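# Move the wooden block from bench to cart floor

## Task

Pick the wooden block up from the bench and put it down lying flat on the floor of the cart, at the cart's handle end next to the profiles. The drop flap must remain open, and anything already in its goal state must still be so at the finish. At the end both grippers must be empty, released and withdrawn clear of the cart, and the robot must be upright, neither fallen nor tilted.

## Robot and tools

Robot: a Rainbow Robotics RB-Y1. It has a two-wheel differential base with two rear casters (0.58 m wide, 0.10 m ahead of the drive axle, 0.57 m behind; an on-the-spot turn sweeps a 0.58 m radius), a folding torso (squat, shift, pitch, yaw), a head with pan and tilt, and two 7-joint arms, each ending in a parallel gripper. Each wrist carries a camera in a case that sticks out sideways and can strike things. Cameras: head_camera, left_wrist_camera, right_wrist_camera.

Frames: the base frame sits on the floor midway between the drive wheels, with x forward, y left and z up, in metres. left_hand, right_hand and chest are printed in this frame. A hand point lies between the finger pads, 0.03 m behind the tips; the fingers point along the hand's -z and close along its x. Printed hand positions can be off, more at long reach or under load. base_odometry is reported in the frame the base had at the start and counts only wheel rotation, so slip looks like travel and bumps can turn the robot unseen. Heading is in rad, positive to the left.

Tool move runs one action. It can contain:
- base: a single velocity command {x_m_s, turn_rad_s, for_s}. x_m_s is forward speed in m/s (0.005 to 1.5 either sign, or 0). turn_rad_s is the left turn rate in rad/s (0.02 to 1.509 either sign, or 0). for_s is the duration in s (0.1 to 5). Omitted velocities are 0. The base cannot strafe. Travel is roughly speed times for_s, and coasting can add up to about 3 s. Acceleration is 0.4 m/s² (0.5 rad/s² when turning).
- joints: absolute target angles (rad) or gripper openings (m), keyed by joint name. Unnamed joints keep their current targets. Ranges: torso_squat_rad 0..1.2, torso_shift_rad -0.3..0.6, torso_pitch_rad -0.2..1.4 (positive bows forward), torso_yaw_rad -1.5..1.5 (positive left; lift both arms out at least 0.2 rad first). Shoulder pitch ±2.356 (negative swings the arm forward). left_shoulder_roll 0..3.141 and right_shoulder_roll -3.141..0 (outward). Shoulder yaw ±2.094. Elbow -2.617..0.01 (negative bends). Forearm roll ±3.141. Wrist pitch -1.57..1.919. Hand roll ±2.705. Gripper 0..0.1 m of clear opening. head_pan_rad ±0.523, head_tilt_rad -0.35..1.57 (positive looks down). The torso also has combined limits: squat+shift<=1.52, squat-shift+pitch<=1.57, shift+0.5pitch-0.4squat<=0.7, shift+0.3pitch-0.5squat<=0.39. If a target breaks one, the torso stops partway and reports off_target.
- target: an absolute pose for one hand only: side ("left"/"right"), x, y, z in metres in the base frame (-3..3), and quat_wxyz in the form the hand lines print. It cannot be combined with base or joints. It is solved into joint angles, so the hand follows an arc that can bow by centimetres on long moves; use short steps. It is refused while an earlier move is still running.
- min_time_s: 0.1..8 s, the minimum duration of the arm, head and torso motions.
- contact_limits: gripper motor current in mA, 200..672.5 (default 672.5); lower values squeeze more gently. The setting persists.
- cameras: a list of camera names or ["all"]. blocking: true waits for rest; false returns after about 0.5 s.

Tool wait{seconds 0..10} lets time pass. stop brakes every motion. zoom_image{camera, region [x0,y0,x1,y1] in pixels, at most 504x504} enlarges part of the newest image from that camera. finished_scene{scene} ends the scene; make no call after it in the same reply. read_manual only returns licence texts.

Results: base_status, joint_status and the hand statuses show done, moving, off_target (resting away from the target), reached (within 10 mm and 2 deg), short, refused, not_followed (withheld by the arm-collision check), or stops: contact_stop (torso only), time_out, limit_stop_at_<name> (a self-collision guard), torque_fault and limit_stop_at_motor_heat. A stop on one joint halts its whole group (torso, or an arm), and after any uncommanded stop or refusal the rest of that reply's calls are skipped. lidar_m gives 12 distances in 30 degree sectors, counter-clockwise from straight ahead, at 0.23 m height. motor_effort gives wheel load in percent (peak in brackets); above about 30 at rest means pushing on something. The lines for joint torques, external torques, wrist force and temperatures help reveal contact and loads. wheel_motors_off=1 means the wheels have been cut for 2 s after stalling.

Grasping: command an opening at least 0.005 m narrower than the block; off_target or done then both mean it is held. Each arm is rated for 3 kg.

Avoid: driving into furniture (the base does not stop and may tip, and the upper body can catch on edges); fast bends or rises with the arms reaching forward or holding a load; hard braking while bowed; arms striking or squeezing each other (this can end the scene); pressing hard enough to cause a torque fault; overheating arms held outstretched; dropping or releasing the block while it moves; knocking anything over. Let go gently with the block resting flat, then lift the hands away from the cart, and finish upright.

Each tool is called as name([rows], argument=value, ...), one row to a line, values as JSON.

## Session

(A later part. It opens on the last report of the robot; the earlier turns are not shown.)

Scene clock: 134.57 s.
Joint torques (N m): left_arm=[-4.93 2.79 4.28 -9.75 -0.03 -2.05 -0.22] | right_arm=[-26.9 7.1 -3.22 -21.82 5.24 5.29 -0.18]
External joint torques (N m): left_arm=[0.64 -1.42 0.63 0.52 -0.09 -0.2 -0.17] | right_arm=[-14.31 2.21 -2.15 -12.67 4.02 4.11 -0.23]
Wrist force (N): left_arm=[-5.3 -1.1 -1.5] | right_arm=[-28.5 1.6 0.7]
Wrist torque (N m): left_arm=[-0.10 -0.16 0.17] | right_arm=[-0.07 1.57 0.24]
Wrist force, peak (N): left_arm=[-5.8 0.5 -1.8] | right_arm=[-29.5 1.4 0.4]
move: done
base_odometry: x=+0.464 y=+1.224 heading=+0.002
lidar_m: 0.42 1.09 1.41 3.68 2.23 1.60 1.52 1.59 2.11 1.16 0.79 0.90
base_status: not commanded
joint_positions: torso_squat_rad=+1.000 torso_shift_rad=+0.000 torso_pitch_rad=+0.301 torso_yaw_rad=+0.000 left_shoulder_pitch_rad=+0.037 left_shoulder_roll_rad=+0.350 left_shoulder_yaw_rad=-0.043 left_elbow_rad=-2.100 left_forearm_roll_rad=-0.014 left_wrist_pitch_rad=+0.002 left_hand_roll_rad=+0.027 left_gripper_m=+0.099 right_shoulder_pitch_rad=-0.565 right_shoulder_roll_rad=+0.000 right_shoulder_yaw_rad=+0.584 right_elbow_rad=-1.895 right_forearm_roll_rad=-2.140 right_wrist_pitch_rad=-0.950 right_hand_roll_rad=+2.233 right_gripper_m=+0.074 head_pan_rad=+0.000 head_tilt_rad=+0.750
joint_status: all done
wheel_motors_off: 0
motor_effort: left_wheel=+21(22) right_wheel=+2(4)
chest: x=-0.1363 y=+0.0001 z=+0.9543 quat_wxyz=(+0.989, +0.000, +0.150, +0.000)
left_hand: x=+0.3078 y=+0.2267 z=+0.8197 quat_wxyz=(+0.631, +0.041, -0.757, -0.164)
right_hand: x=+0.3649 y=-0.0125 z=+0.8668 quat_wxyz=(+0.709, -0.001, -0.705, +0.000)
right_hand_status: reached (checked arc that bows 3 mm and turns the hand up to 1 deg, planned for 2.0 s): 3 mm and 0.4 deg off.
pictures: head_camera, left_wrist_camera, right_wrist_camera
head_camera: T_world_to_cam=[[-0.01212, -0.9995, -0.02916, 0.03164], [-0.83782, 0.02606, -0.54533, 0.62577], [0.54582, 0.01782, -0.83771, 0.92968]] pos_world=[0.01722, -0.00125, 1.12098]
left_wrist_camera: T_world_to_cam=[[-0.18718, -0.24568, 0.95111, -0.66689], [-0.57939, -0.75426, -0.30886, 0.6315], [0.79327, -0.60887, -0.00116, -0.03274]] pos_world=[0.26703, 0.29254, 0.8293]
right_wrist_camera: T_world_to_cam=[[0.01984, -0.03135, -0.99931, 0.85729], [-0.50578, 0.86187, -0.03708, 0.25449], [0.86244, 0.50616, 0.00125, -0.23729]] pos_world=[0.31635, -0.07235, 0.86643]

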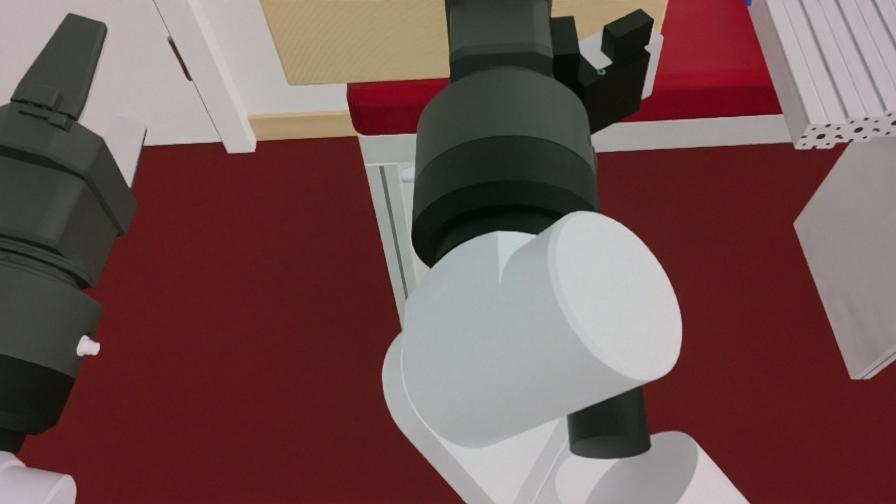

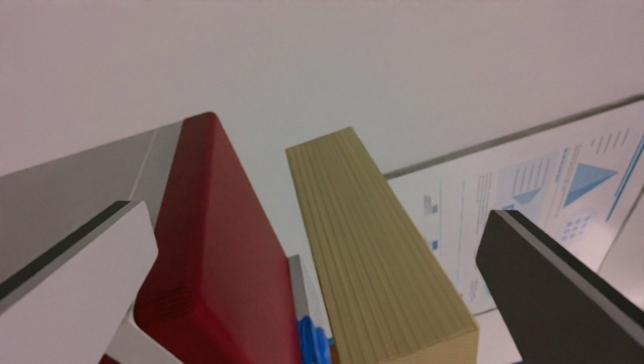

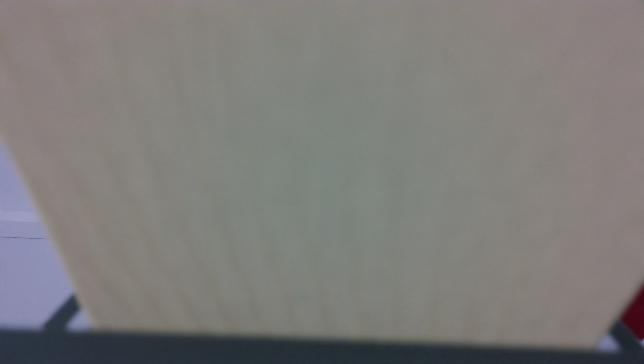

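move(base={"x_m_s":-0.3,"for_s":1.6}, joints={"left_shoulder_pitch_rad":0.9,"left_elbow_rad":-2.45,"left_shoulder_roll_rad":0.4})

move(target={"side":"right","x":0.42,"y":-0.02,"z":0.87,"quat_wxyz":[0.653,0.271,-0.653,0.271]}, min_time_s=3)

move(target={"side":"right","x":0.42,"y":-0.02,"z":0.87,"quat_wxyz":[0.5,0.5,-0.5,0.5]}, min_time_s=3, cameras=["head_camera"])

Scene clock: 146.70 s.
Joint torques (N m): left_arm=[5.29 2.86 3.89 -8.96 0.02 -1.96 -0.06] | right_arm=[-25.68 7.09 -2.5 -21.27 5.48 5.5 -0.22]
External joint torques (N m): left_arm=[-1.16 -0.72 0.91 0.22 -0.03 -0.16 -0.02] | right_arm=[-13.08 2.21 -1.42 -12.11 4.26 4.32 -0.27]
Wrist force (N): left_arm=[-4.3 -0.2 -3.8] | right_arm=[-28.0 1.8 0.9]
Wrist torque (N m): left_arm=[-0.22 -0.07 0.19] | right_arm=[-0.10 1.54 0.20]
Wrist force, peak (N): left_arm=[-6.0 -0.3 -4.0] | right_arm=[-30.0 1.7 -1.0]
move: done
base_odometry: x=-0.016 y=+1.223 heading=+0.001
lidar_m: 0.89 1.54 2.05 4.36 1.53 1.08 1.04 1.09 1.47 3.66 1.35 1.13
base_status: done (sent for 1.6 of 1.6 s)
joint_positions: torso_squat_rad=+1.000 torso_shift_rad=+0.000 torso_pitch_rad=+0.301 torso_yaw_rad=+0.000 left_shoulder_pitch_rad=+0.900 left_shoulder_roll_rad=+0.400 left_shoulder_yaw_rad=-0.043 left_elbow_rad=-2.450 left_forearm_roll_rad=-0.014 left_wrist_pitch_rad=+0.002 left_hand_roll_rad=+0.027 left_gripper_m=+0.099 right_shoulder_pitch_rad=-0.565 right_shoulder_roll_rad=+0.000 right_shoulder_yaw_rad=+0.583 right_elbow_rad=-1.895 right_forearm_roll_rad=-2.141 right_wrist_pitch_rad=-0.950 right_hand_roll_rad=+2.233 right_gripper_m=+0.074 head_pan_rad=+0.000 head_tilt_rad=+0.750
joint_status: all done
wheel_motors_off: 0
motor_effort: left_wheel=-10(35) right_wheel=+13(34)
chest: x=-0.1362 y=+0.0001 z=+0.9543 quat_wxyz=(+0.989, +0.000, +0.150, +0.000)
left_hand: x=+0.0943 y=+0.2828 z=+0.7255 quat_wxyz=(+0.804, +0.074, -0.570, -0.152)
right_hand: x=+0.3650 y=-0.0125 z=+0.8669 quat_wxyz=(+0.709, -0.001, -0.705, +0.000)
pictures: none

Scene clock: 150.03 s.
Joint torques (N m): left_arm=[5.17 2.92 3.62 -8.99 0.07 -1.99 -0.05] | right_arm=[-32.82 -7.63 -18.43 -13.36 -0.32 5.24 -0.66]
External joint torques (N m): left_arm=[-1.29 -0.66 0.65 0.2 0.02 -0.19 -0.01] | right_arm=[-15 -0.16 -8.61 -7.52 -0.44 4.15 -0.71]
Wrist force (N): left_arm=[-5.5 -0.6 -3.6] | right_arm=[-28.7 0.9 0.7]
Wrist torque (N m): left_arm=[-0.14 -0.17 0.14] | right_arm=[-0.14 1.57 0.42]
Wrist force, peak (N): left_arm=[-5.1 -1.1 -5.3] | right_arm=[-29.5 2.0 0.8]
move: done
base_odometry: x=-0.016 y=+1.223 heading=+0.001
lidar_m: 0.90 1.54 2.05 4.36 1.54 1.09 1.04 1.08 1.44 3.66 1.36 1.13
base_status: not commanded
joint_positions: torso_squat_rad=+1.000 torso_shift_rad=+0.000 torso_pitch_rad=+0.301 torso_yaw_rad=+0.000 left_shoulder_pitch_rad=+0.900 left_shoulder_roll_rad=+0.400 left_shoulder_yaw_rad=-0.043 left_elbow_rad=-2.450 left_forearm_roll_rad=-0.014 left_wrist_pitch_rad=+0.002 left_hand_roll_rad=+0.027 left_gripper_m=+0.099 right_shoulder_pitch_rad=-0.918 right_shoulder_roll_rad=-0.789 right_shoulder_yaw_rad=+0.712 right_elbow_rad=-1.661 right_forearm_roll_rad=-3.141 right_wrist_pitch_rad=-0.088 right_hand_roll_rad=+2.172 right_gripper_m=+0.074 head_pan_rad=+0.000 head_tilt_rad=+0.750
joint_status: all done
wheel_motors_off: 0
motor_effort: left_wheel=-9(11) right_wheel=+13(13)
chest: x=-0.1362 y=+0.0001 z=+0.9543 quat_wxyz=(+0.989, +0.000, +0.150, +0.000)
left_hand: x=+0.0943 y=+0.2828 z=+0.7255 quat_wxyz=(+0.804, +0.074, -0.570, -0.152)
right_hand: x=+0.4199 y=-0.0212 z=+0.8665 quat_wxyz=(+0.656, +0.269, -0.652, +0.270)
right_hand_status: reached (checked arc that bows 61 mm and turns the hand up to 45 deg, planned for 3.0 s): 4 mm and 0.4 deg off.
pictures: none

Scene clock: 153.37 s.
Joint torques (N m): left_arm=[5.63 3.04 3.72 -8.97 0.03 -2.11 0.03] | right_arm=[-36.9 -9.76 -10.47 -3.18 -8.54 2.69 -0.58]
External joint torques (N m): left_arm=[-0.83 -0.54 0.74 0.21 -0.02 -0.3 0.07] | right_arm=[-12.83 -0.82 -6.2 -2.09 -6.73 2.16 -0.63]
Wrist force (N): left_arm=[-5.0 -0.8 -3.5] | right_arm=[-28.9 0.1 -0.7]
Wrist torque (N m): left_arm=[-0.10 -0.14 0.15] | right_arm=[-0.20 1.50 0.41]
Wrist force, peak (N): left_arm=[-5.8 -0.6 -4.1] | right_arm=[-30.0 0.1 1.4]
move: short
base_odometry: x=-0.016 y=+1.223 heading=+0.001
lidar_m: 0.91 1.55 2.04 4.37 1.53 1.08 1.03 1.09 1.48 3.65 1.36 1.13
base_status: not commanded
joint_positions: torso_squat_rad=+1.000 torso_shift_rad=+0.000 torso_pitch_rad=+0.301 torso_yaw_rad=+0.000 left_shoulder_pitch_rad=+0.900 left_shoulder_roll_rad=+0.400 left_shoulder_yaw_rad=-0.043 left_elbow_rad=-2.450 left_forearm_roll_rad=-0.014 left_wrist_pitch_rad=+0.002 left_hand_roll_rad=+0.027 left_gripper_m=+0.099 right_shoulder_pitch_rad=-1.500 right_shoulder_roll_rad=-0.520 right_shoulder_yaw_rad=+1.127 right_elbow_rad=-0.266 right_forearm_roll_rad=-3.049 right_wrist_pitch_rad=+1.397 right_hand_roll_rad=+1.852 right_gripper_m=+0.074 head_pan_rad=+0.000 head_tilt_rad=+0.750
joint_status: all done
wheel_motors_off: 0
motor_effort: left_wheel=-11(11) right_wheel=+9(13)
chest: x=-0.1362 y=+0.0001 z=+0.9543 quat_wxyz=(+0.989, +0.000, +0.150, +0.000)
left_hand: x=+0.0943 y=+0.2828 z=+0.7255 quat_wxyz=(+0.804, +0.074, -0.570, -0.152)
right_hand: x=+0.4190 y=-0.0206 z=+0.8676 quat_wxyz=(+0.530, +0.471, -0.513, +0.484)
right_hand_status: short (checked arc that bows 59 mm and turns the hand up to 40 deg, as near as the solve gets, planned for 3.0 s): 3 mm and 5.3 deg off. The place is met; only the turn is off.
head_camera: T_world_to_cam=[[-0.01212, -0.9995, -0.02915, 0.03164], [-0.83789, 0.02606, -0.54521, 0.62572], [0.5457, 0.01782, -0.83779, 0.92971]] pos_world=[0.01732, -0.00125, 1.12098]

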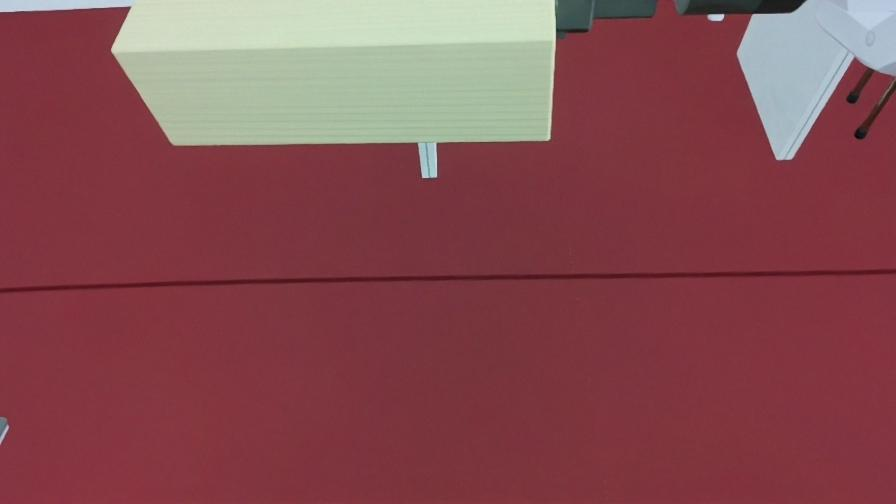

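move(base={"turn_rad_s":-1.0,"for_s":1.773})

move(base={"x_m_s":0.5,"for_s":2.9})

move(base={"turn_rad_s":1.0,"for_s":1.773})

Scene clock: 162.43 s.
Joint torques (N m): left_arm=[5.71 3.06 3.9 -9.17 -0.05 -1.98 -0.02] | right_arm=[-36.97 -9.99 -10.27 -3.87 -8.74 2.66 -0.61]
External joint torques (N m): left_arm=[-0.75 -0.52 0.93 0.02 -0.1 -0.17 0.03] | right_arm=[-12.9 -1.05 -6 -2.77 -6.94 2.12 -0.66]
Wrist force (N): left_arm=[-4.5 -0.4 -3.8] | right_arm=[-28.6 0.4 -0.6]
Wrist torque (N m): left_arm=[-0.15 -0.07 0.10] | right_arm=[-0.15 1.52 0.41]
Wrist force, peak (N): left_arm=[-6.1 -0.9 -4.4] | right_arm=[-29.3 0.5 -0.5]
move: done
base_odometry: x=-0.016 y=+1.223 heading=-1.559
lidar_m: 3.67 1.35 1.12 0.90 1.55 2.05 4.37 1.54 1.10 1.05 1.07 1.42
base_status: done (sent for 1.77 of 1.77 s)
joint_positions: torso_squat_rad=+1.000 torso_shift_rad=+0.000 torso_pitch_rad=+0.301 torso_yaw_rad=+0.000 left_shoulder_pitch_rad=+0.900 left_shoulder_roll_rad=+0.400 left_shoulder_yaw_rad=-0.043 left_elbow_rad=-2.450 left_forearm_roll_rad=-0.014 left_wrist_pitch_rad=+0.002 left_hand_roll_rad=+0.027 left_gripper_m=+0.099 right_shoulder_pitch_rad=-1.501 right_shoulder_roll_rad=-0.520 right_shoulder_yaw_rad=+1.127 right_elbow_rad=-0.266 right_forearm_roll_rad=-3.049 right_wrist_pitch_rad=+1.397 right_hand_roll_rad=+1.852 right_gripper_m=+0.074 head_pan_rad=+0.000 head_tilt_rad=+0.750
joint_status: not commanded
wheel_motors_off: 0
motor_effort: left_wheel=+16(48) right_wheel=+2(46)
chest: x=-0.1362 y=+0.0001 z=+0.9543 quat_wxyz=(+0.989, +0.000, +0.150, +0.000)
left_hand: x=+0.0943 y=+0.2828 z=+0.7255 quat_wxyz=(+0.804, +0.074, -0.570, -0.152)
right_hand: x=+0.4191 y=-0.0206 z=+0.8676 quat_wxyz=(+0.530, +0.471, -0.513, +0.484)
pictures: none

Scene clock: 166.77 s.
Joint torques (N m): left_arm=[6.15 2.41 3.75 -8.85 -0.08 -2 -0.04] | right_arm=[-36.02 -10.19 -10.47 -3.84 -8.77 2.58 -0.6]
External joint torques (N m): left_arm=[-0.31 -1.17 0.78 0.33 -0.13 -0.19 0] | right_arm=[-11.95 -1.25 -6.2 -2.75 -6.97 2.04 -0.65]
Wrist force (N): left_arm=[-5.2 -0.9 -4.5] | right_arm=[-28.3 0.9 -0.4]
Wrist torque (N m): left_arm=[-0.07 -0.15 0.14] | right_arm=[-0.09 1.49 0.38]
Wrist force, peak (N): left_arm=[-5.5 -0.5 -4.6] | right_arm=[-30.8 1.7 -0.6]
move: done
base_odometry: x=+0.000 y=-0.227 heading=-1.559
lidar_m: 3.48 1.14 0.81 0.78 0.81 1.77 4.45 1.48 1.06 1.01 1.02 1.37
base_status: done (sent for 2.9 of 2.9 s)
joint_positions: torso_squat_rad=+1.000 torso_shift_rad=+0.000 torso_pitch_rad=+0.301 torso_yaw_rad=+0.000 left_shoulder_pitch_rad=+0.900 left_shoulder_roll_rad=+0.400 left_shoulder_yaw_rad=-0.043 left_elbow_rad=-2.450 left_forearm_roll_rad=-0.014 left_wrist_pitch_rad=+0.002 left_hand_roll_rad=+0.027 left_gripper_m=+0.099 right_shoulder_pitch_rad=-1.501 right_shoulder_roll_rad=-0.520 right_shoulder_yaw_rad=+1.127 right_elbow_rad=-0.266 right_forearm_roll_rad=-3.049 right_wrist_pitch_rad=+1.397 right_hand_roll_rad=+1.852 right_gripper_m=+0.074 head_pan_rad=+0.000 head_tilt_rad=+0.750
joint_status: not commanded
wheel_motors_off: 0
motor_effort: left_wheel=-1(53) right_wheel=-1(46)
chest: x=-0.1361 y=+0.0001 z=+0.9543 quat_wxyz=(+0.989, +0.000, +0.150, +0.000)
left_hand: x=+0.0944 y=+0.2827 z=+0.7255 quat_wxyz=(+0.804, +0.074, -0.570, -0.152)
right_hand: x=+0.4191 y=-0.0205 z=+0.8676 quat_wxyz=(+0.530, +0.471, -0.513, +0.484)
pictures: none

Scene clock: 170.63 s.
Joint torques (N m): left_arm=[6.11 2.77 3.85 -8.83 -0.03 -2.02 -0.08] | right_arm=[-36.35 -10.36 -10.81 -3.82 -8.81 2.7 -0.61]
External joint torques (N m): left_arm=[-0.35 -0.82 0.88 0.35 -0.08 -0.21 -0.04] | right_arm=[-12.28 -1.42 -6.53 -2.72 -7 2.16 -0.66]
Wrist force (N): left_arm=[-4.5 -1.2 -3.6] | right_arm=[-28.7 0.5 -0.1]
Wrist torque (N m): left_arm=[-0.08 -0.09 0.10] | right_arm=[-0.17 1.49 0.41]
Wrist force, peak (N): left_arm=[-5.4 -0.8 -5.0] | right_arm=[-29.5 0.2 0.2]
move: done
base_odometry: x=+0.000 y=-0.227 heading=+0.001
lidar_m: 0.78 0.81 1.77 4.39 1.46 1.04 0.98 1.03 1.37 3.50 1.15 0.82
base_status: done (sent for 1.77 of 1.77 s)
joint_positions: torso_squat_rad=+1.000 torso_shift_rad=+0.000 torso_pitch_rad=+0.301 torso_yaw_rad=+0.000 left_shoulder_pitch_rad=+0.900 left_shoulder_roll_rad=+0.400 left_shoulder_yaw_rad=-0.043 left_elbow_rad=-2.450 left_forearm_roll_rad=-0.014 left_wrist_pitch_rad=+0.002 left_hand_roll_rad=+0.027 left_gripper_m=+0.099 right_shoulder_pitch_rad=-1.501 right_shoulder_roll_rad=-0.520 right_shoulder_yaw_rad=+1.127 right_elbow_rad=-0.266 right_forearm_roll_rad=-3.049 right_wrist_pitch_rad=+1.397 right_hand_roll_rad=+1.852 right_gripper_m=+0.074 head_pan_rad=+0.000 head_tilt_rad=+0.750
joint_status: not commanded
wheel_motors_off: 0
motor_effort: left_wheel=+0(41) right_wheel=+16(40)
chest: x=-0.1361 y=+0.0001 z=+0.9543 quat_wxyz=(+0.989, +0.000, +0.150, +0.000)
left_hand: x=+0.0944 y=+0.2827 z=+0.7255 quat_wxyz=(+0.804, +0.074, -0.570, -0.152)
right_hand: x=+0.4191 y=-0.0205 z=+0.8676 quat_wxyz=(+0.530, +0.471, -0.513, +0.484)
pictures: none

move(joints={"torso_squat_rad":0.65,"torso_shift_rad":0.25,"torso_pitch_rad":0.8,"head_tilt_rad":0.3}, min_time_s=3)

move(target={"side":"right","x":0.42,"y":0.0,"z":0.83,"quat_wxyz":[0.5,0.5,-0.5,0.5]}, min_time_s=3, cameras=["head_camera"])

Scene clock: 179.10 s.
Joint torques (N m): left_arm=[10.66 1.84 2.75 -5.9 0.01 -1.65 -0.01] | right_arm=[-28.5 -6.87 -10.07 -6.45 -6.67 6.51 -0.59]
External joint torques (N m): left_arm=[-1.05 -0.66 0.86 0.08 -0.02 -0.3 0.02] | right_arm=[-11.07 -0.11 -6.95 -5 -5.34 5.17 -0.64]
Wrist force (N): left_arm=[-3.6 0.5 -6.1] | right_arm=[-24.8 -12.6 -1.2]
Wrist torque (N m): left_arm=[-0.25 -0.09 0.13] | right_arm=[-0.94 1.36 0.34]
Wrist force, peak (N): left_arm=[-4.0 -0.2 -6.5] | right_arm=[-26.7 -12.1 -1.5]
move: done
base_odometry: x=+0.000 y=-0.227 heading=+0.000
lidar_m: 0.78 0.81 1.75 4.40 1.46 1.04 0.98 1.05 1.40 3.49 1.15 0.81
base_status: not commanded
joint_positions: torso_squat_rad=+0.650 torso_shift_rad=+0.250 torso_pitch_rad=+0.801 torso_yaw_rad=+0.000 left_shoulder_pitch_rad=+0.900 left_shoulder_roll_rad=+0.400 left_shoulder_yaw_rad=-0.043 left_elbow_rad=-2.450 left_forearm_roll_rad=-0.014 left_wrist_pitch_rad=+0.002 left_hand_roll_rad=+0.027 left_gripper_m=+0.099 right_shoulder_pitch_rad=-1.501 right_shoulder_roll_rad=-0.520 right_shoulder_yaw_rad=+1.127 right_elbow_rad=-0.266 right_forearm_roll_rad=-3.050 right_wrist_pitch_rad=+1.396 right_hand_roll_rad=+1.852 right_gripper_m=+0.074 head_pan_rad=+0.000 head_tilt_rad=+0.300
joint_status: all done
wheel_motors_off: 0
motor_effort: left_wheel=-7(7) right_wheel=+14(21)
chest: x=+0.1323 y=+0.0001 z=+1.0357 quat_wxyz=(+0.921, +0.000, +0.390, +0.000)
left_hand: x=+0.2249 y=+0.2828 z=+0.7244 quat_wxyz=(+0.920, +0.034, -0.353, -0.165)
right_hand: x=+0.5784 y=-0.0208 z=+0.6933 quat_wxyz=(+0.641, +0.575, -0.366, +0.353)
pictures: none

Scene clock: 182.43 s.
Joint torques (N m): left_arm=[10.93 1.87 2.47 -5.8 -0.09 -1.52 -0.08] | right_arm=[-14.28 -5.12 -14.22 -16.2 -4.29 6.83 -0.45]
External joint torques (N m): left_arm=[-0.78 -0.63 0.57 0.18 -0.12 -0.17 -0.04] | right_arm=[-5.03 3.83 -6.98 -10.03 -3.51 5.42 -0.5]
Wrist force (N): left_arm=[-3.0 0.0 -6.5] | right_arm=[-28.7 1.1 0.4]
Wrist torque (N m): left_arm=[-0.21 -0.01 0.13] | right_arm=[-0.06 1.52 0.24]
Wrist force, peak (N): left_arm=[-3.4 -0.2 -7.3] | right_arm=[-30.0 0.5 1.1]
move: done
base_odometry: x=+0.000 y=-0.227 heading=+0.000
lidar_m: 0.78 0.81 1.76 4.42 1.47 1.05 0.98 1.03 1.38 3.49 1.17 0.82
base_status: not commanded
joint_positions: torso_squat_rad=+0.650 torso_shift_rad=+0.250 torso_pitch_rad=+0.801 torso_yaw_rad=+0.000 left_shoulder_pitch_rad=+0.900 left_shoulder_roll_rad=+0.400 left_shoulder_yaw_rad=-0.043 left_elbow_rad=-2.450 left_forearm_roll_rad=-0.014 left_wrist_pitch_rad=+0.002 left_hand_roll_rad=+0.027 left_gripper_m=+0.099 right_shoulder_pitch_rad=-1.064 right_shoulder_roll_rad=-1.208 right_shoulder_yaw_rad=+0.997 right_elbow_rad=-1.948 right_forearm_roll_rad=-3.106 right_wrist_pitch_rad=+0.587 right_hand_roll_rad=+2.388 right_gripper_m=+0.074 head_pan_rad=+0.000 head_tilt_rad=+0.300
joint_status: all done
wheel_motors_off: 0
motor_effort: left_wheel=-6(7) right_wheel=+12(17)
chest: x=+0.1323 y=+0.0001 z=+1.0358 quat_wxyz=(+0.921, +0.000, +0.390, +0.000)
left_hand: x=+0.2249 y=+0.2828 z=+0.7245 quat_wxyz=(+0.920, +0.034, -0.354, -0.165)
right_hand: x=+0.4198 y=-0.0014 z=+0.8280 quat_wxyz=(+0.500, +0.502, -0.498, +0.501)
right_hand_status: reached (checked arc that bows 52 mm and turns the hand up to 29 deg, planned for 3.0 s): 2 mm and 0.4 deg off.
head_camera: T_world_to_cam=[[-0.01353, -0.99951, -0.02837, 0.03594], [-0.8642, 0.02596, -0.50248, 0.88584], [0.50296, 0.01772, -0.86413, 0.8004]] pos_world=[0.36345, -0.00125, 1.13778]

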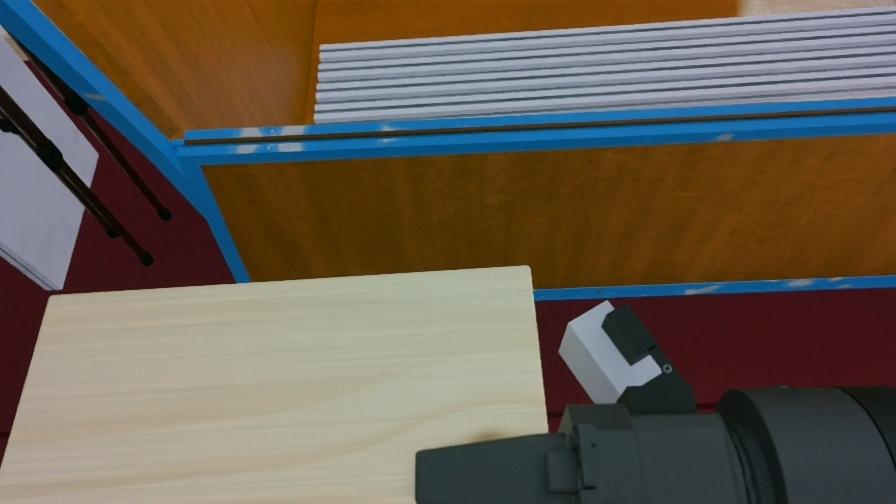

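move(joints={"left_elbow_rad":-1.65}, base={"x_m_s":0.25,"for_s":2.04}, cameras=["head_camera","left_wrist_camera"])

Scene clock: 192.33 s.
Joint torques (N m): left_arm=[18.15 3.59 3.16 2.18 -0.07 -0.22 -0.02] | right_arm=[-15.4 -4.91 -13.17 -15.87 -4.07 6.82 -0.3]
External joint torques (N m): left_arm=[-1.57 -0.73 0.7 0.04 -0.09 -0.31 -0.03] | right_arm=[-6.16 4.03 -5.93 -9.7 -3.29 5.41 -0.35]
Wrist force (N): left_arm=[1.3 -0.3 -7.5] | right_arm=[-28.2 0.8 1.1]
Wrist torque (N m): left_arm=[-0.16 0.23 0.10] | right_arm=[-0.10 1.53 0.19]
Wrist force, peak (N): left_arm=[2.3 -0.1 -8.6] | right_arm=[-29.9 -1.0 0.3]
move: done
base_odometry: x=+0.508 y=-0.226 heading=+0.000
lidar_m: 0.27 0.28 0.38 1.57 2.22 1.58 1.48 1.56 2.08 4.71 0.40 0.28
base_status: done (sent for 2.03 of 2.03 s)
joint_positions: torso_squat_rad=+0.650 torso_shift_rad=+0.250 torso_pitch_rad=+0.801 torso_yaw_rad=+0.000 left_shoulder_pitch_rad=+0.900 left_shoulder_roll_rad=+0.400 left_shoulder_yaw_rad=-0.043 left_elbow_rad=-1.650 left_forearm_roll_rad=-0.014 left_wrist_pitch_rad=+0.002 left_hand_roll_rad=+0.027 left_gripper_m=+0.099 right_shoulder_pitch_rad=-1.064 right_shoulder_roll_rad=-1.208 right_shoulder_yaw_rad=+0.996 right_elbow_rad=-1.948 right_forearm_roll_rad=-3.106 right_wrist_pitch_rad=+0.587 right_hand_roll_rad=+2.388 right_gripper_m=+0.074 head_pan_rad=+0.000 head_tilt_rad=+0.300
joint_status: all done
wheel_motors_off: 0
motor_effort: left_wheel=-2(28) right_wheel=+0(43)
chest: x=+0.1322 y=+0.0001 z=+1.0358 quat_wxyz=(+0.921, +0.000, +0.390, +0.000)
left_hand: x=-0.1223 y=+0.4080 z=+0.6348 quat_wxyz=(+0.985, +0.100, +0.032, -0.137)
right_hand: x=+0.4198 y=-0.0014 z=+0.8281 quat_wxyz=(+0.500, +0.502, -0.498, +0.501)
head_camera: T_world_to_cam=[[-0.01353, -0.99951, -0.02837, 0.03605], [-0.86413, 0.02596, -0.50259, 0.88585], [0.50308, 0.01772, -0.86406, 0.80033]] pos_world=[0.36335, -0.00115, 1.13778]
left_wrist_camera: T_world_to_cam=[[0.96698, -0.23695, -0.09378, 0.27391], [-0.20303, -0.93875, 0.27844, 0.21038], [-0.15402, -0.25021, -0.95586, 0.76255]] pos_world=[-0.10471, 0.4532, 0.69601]

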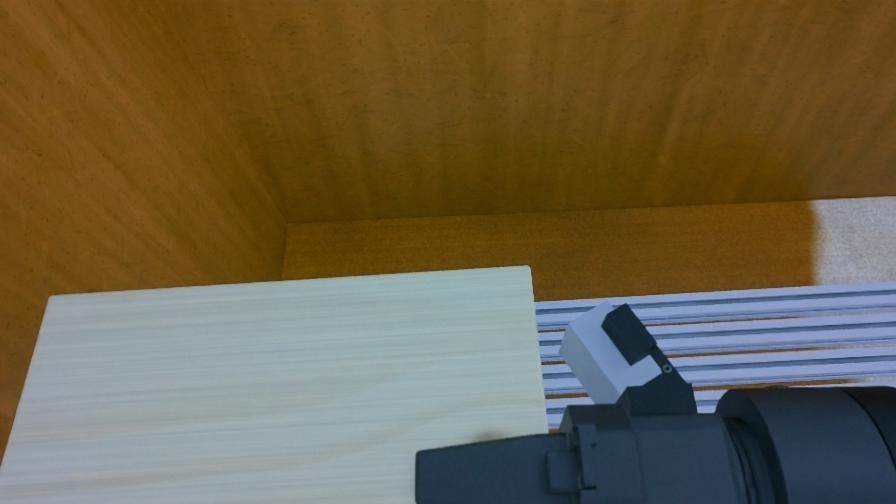

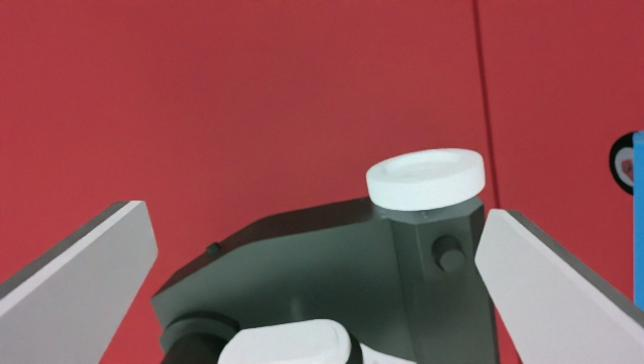

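move(target={"side":"right","x":0.47,"y":-0.005,"z":0.80,"quat_wxyz":[0.5,0.5,-0.5,0.5]}, min_time_s=1.5)

move(joints={"torso_squat_rad":0.85,"torso_shift_rad":0.33}, min_time_s=2, cameras=["head_camera","right_wrist_camera"])

Scene clock: 201.40 s.
Joint torques (N m): left_arm=[18.15 3.52 3.19 2.2 -0.11 -0.34 -0.03] | right_arm=[-19.83 -3.4 -13.02 -13.4 -4.74 6.37 -0.57]
External joint torques (N m): left_arm=[-1.57 -0.8 0.72 0.06 -0.13 -0.43 -0.04] | right_arm=[-8.37 5.69 -5.19 -8.05 -3.78 5.05 -0.62]
Wrist force (N): left_arm=[1.3 0.2 -7.7] | right_arm=[-29.2 0.5 0.5]
Wrist torque (N m): left_arm=[-0.20 0.23 0.03] | right_arm=[-0.21 1.47 0.43]
Wrist force, peak (N): left_arm=[1.4 -0.1 -8.8] | right_arm=[-29.7 0.6 0.6]
move: done
base_odometry: x=+0.508 y=-0.226 heading=+0.000
lidar_m: 0.26 0.28 0.37 1.57 2.21 1.58 1.49 1.55 2.07 4.72 0.41 0.28
base_status: not commanded
joint_positions: torso_squat_rad=+0.650 torso_shift_rad=+0.250 torso_pitch_rad=+0.801 torso_yaw_rad=+0.000 left_shoulder_pitch_rad=+0.900 left_shoulder_roll_rad=+0.400 left_shoulder_yaw_rad=-0.043 left_elbow_rad=-1.650 left_forearm_roll_rad=-0.014 left_wrist_pitch_rad=+0.002 left_hand_roll_rad=+0.027 left_gripper_m=+0.099 right_shoulder_pitch_rad=-1.168 right_shoulder_roll_rad=-1.107 right_shoulder_yaw_rad=+1.023 right_elbow_rad=-1.668 right_forearm_roll_rad=-3.081 right_wrist_pitch_rad=+0.733 right_hand_roll_rad=+2.331 right_gripper_m=+0.074 head_pan_rad=+0.000 head_tilt_rad=+0.300
joint_status: all done
wheel_motors_off: 0
motor_effort: left_wheel=-1(2) right_wheel=+0(3)
chest: x=+0.1322 y=+0.0001 z=+1.0358 quat_wxyz=(+0.921, +0.000, +0.390, +0.000)
left_hand: x=-0.1223 y=+0.4080 z=+0.6348 quat_wxyz=(+0.985, +0.100, +0.032, -0.137)
right_hand: x=+0.4695 y=-0.0062 z=+0.7981 quat_wxyz=(+0.504, +0.497, -0.499, +0.500)
right_hand_status: reached (checked arc that bows 6 mm and turns the hand up to 2 deg, planned for 1.5 s): 2 mm and 0.6 deg off.
pictures: none

Scene clock: 203.70 s.
Joint torques (N m): left_arm=[18.33 3.45 3.33 2.22 -0.07 -0.3 -0.06] | right_arm=[-20.01 -3.09 -13.13 -13.69 -4.81 6.29 -0.63]
External joint torques (N m): left_arm=[-1.39 -0.87 0.87 0.08 -0.09 -0.39 -0.07] | right_arm=[-8.55 6 -5.3 -8.33 -3.85 4.96 -0.68]
Wrist force (N): left_arm=[1.4 -0.7 -8.1] | right_arm=[-28.8 0.4 0.4]
Wrist torque (N m): left_arm=[-0.09 0.17 0.08] | right_arm=[-0.14 1.52 0.42]
Wrist force, peak (N): left_arm=[1.5 -0.3 -8.3] | right_arm=[-29.3 0.7 0.1]
move: done
base_odometry: x=+0.508 y=-0.226 heading=+0.000
lidar_m: 0.27 0.28 0.39 1.57 2.21 1.58 1.49 1.57 2.08 4.72 0.40 0.28
base_status: not commanded
joint_positions: torso_squat_rad=+0.850 torso_shift_rad=+0.330 torso_pitch_rad=+0.801 torso_yaw_rad=+0.000 left_shoulder_pitch_rad=+0.900 left_shoulder_roll_rad=+0.400 left_shoulder_yaw_rad=-0.043 left_elbow_rad=-1.650 left_forearm_roll_rad=-0.014 left_wrist_pitch_rad=+0.002 left_hand_roll_rad=+0.027 left_gripper_m=+0.099 right_shoulder_pitch_rad=-1.168 right_shoulder_roll_rad=-1.107 right_shoulder_yaw_rad=+1.024 right_elbow_rad=-1.668 right_forearm_roll_rad=-3.081 right_wrist_pitch_rad=+0.733 right_hand_roll_rad=+2.331 right_gripper_m=+0.074 head_pan_rad=+0.000 head_tilt_rad=+0.300
joint_status: all done
wheel_motors_off: 0
motor_effort: left_wheel=+0(2) right_wheel=+2(4)
chest: x=+0.1440 y=+0.0001 z=+0.9330 quat_wxyz=(+0.921, +0.000, +0.390, +0.000)
left_hand: x=-0.1105 y=+0.4080 z=+0.5319 quat_wxyz=(+0.985, +0.101, +0.032, -0.137)
right_hand: x=+0.4813 y=-0.0062 z=+0.6953 quat_wxyz=(+0.504, +0.497, -0.499, +0.500)
head_camera: T_world_to_cam=[[-0.01352, -0.99951, -0.02837, 0.03319], [-0.86409, 0.02596, -0.50267, 0.84445], [0.50316, 0.01772, -0.86401, 0.70549]] pos_world=[0.37515, -0.00125, 1.03498]
right_wrist_camera: T_world_to_cam=[[0.02746, 0.01758, -0.99947, 0.68056], [-0.86386, -0.50267, -0.03258, 0.46241], [-0.50298, 0.8643, 0.00139, 0.31868]] pos_world=[0.54106, -0.05496, 0.69482]

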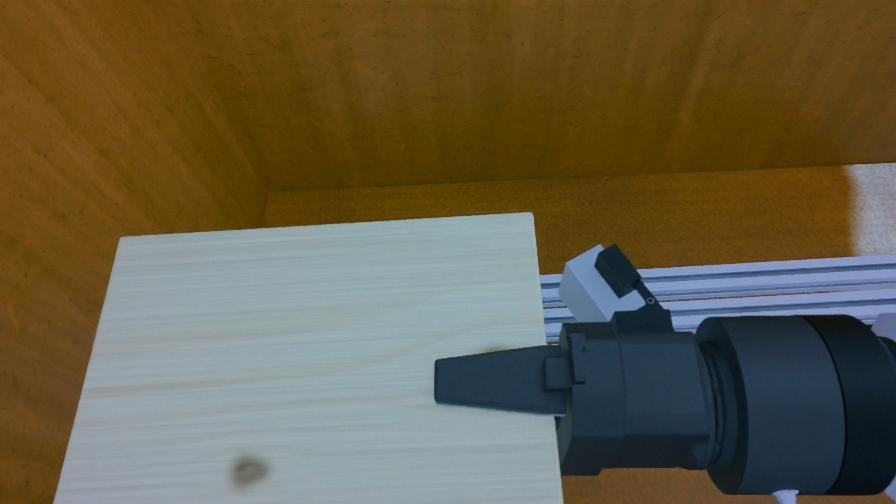

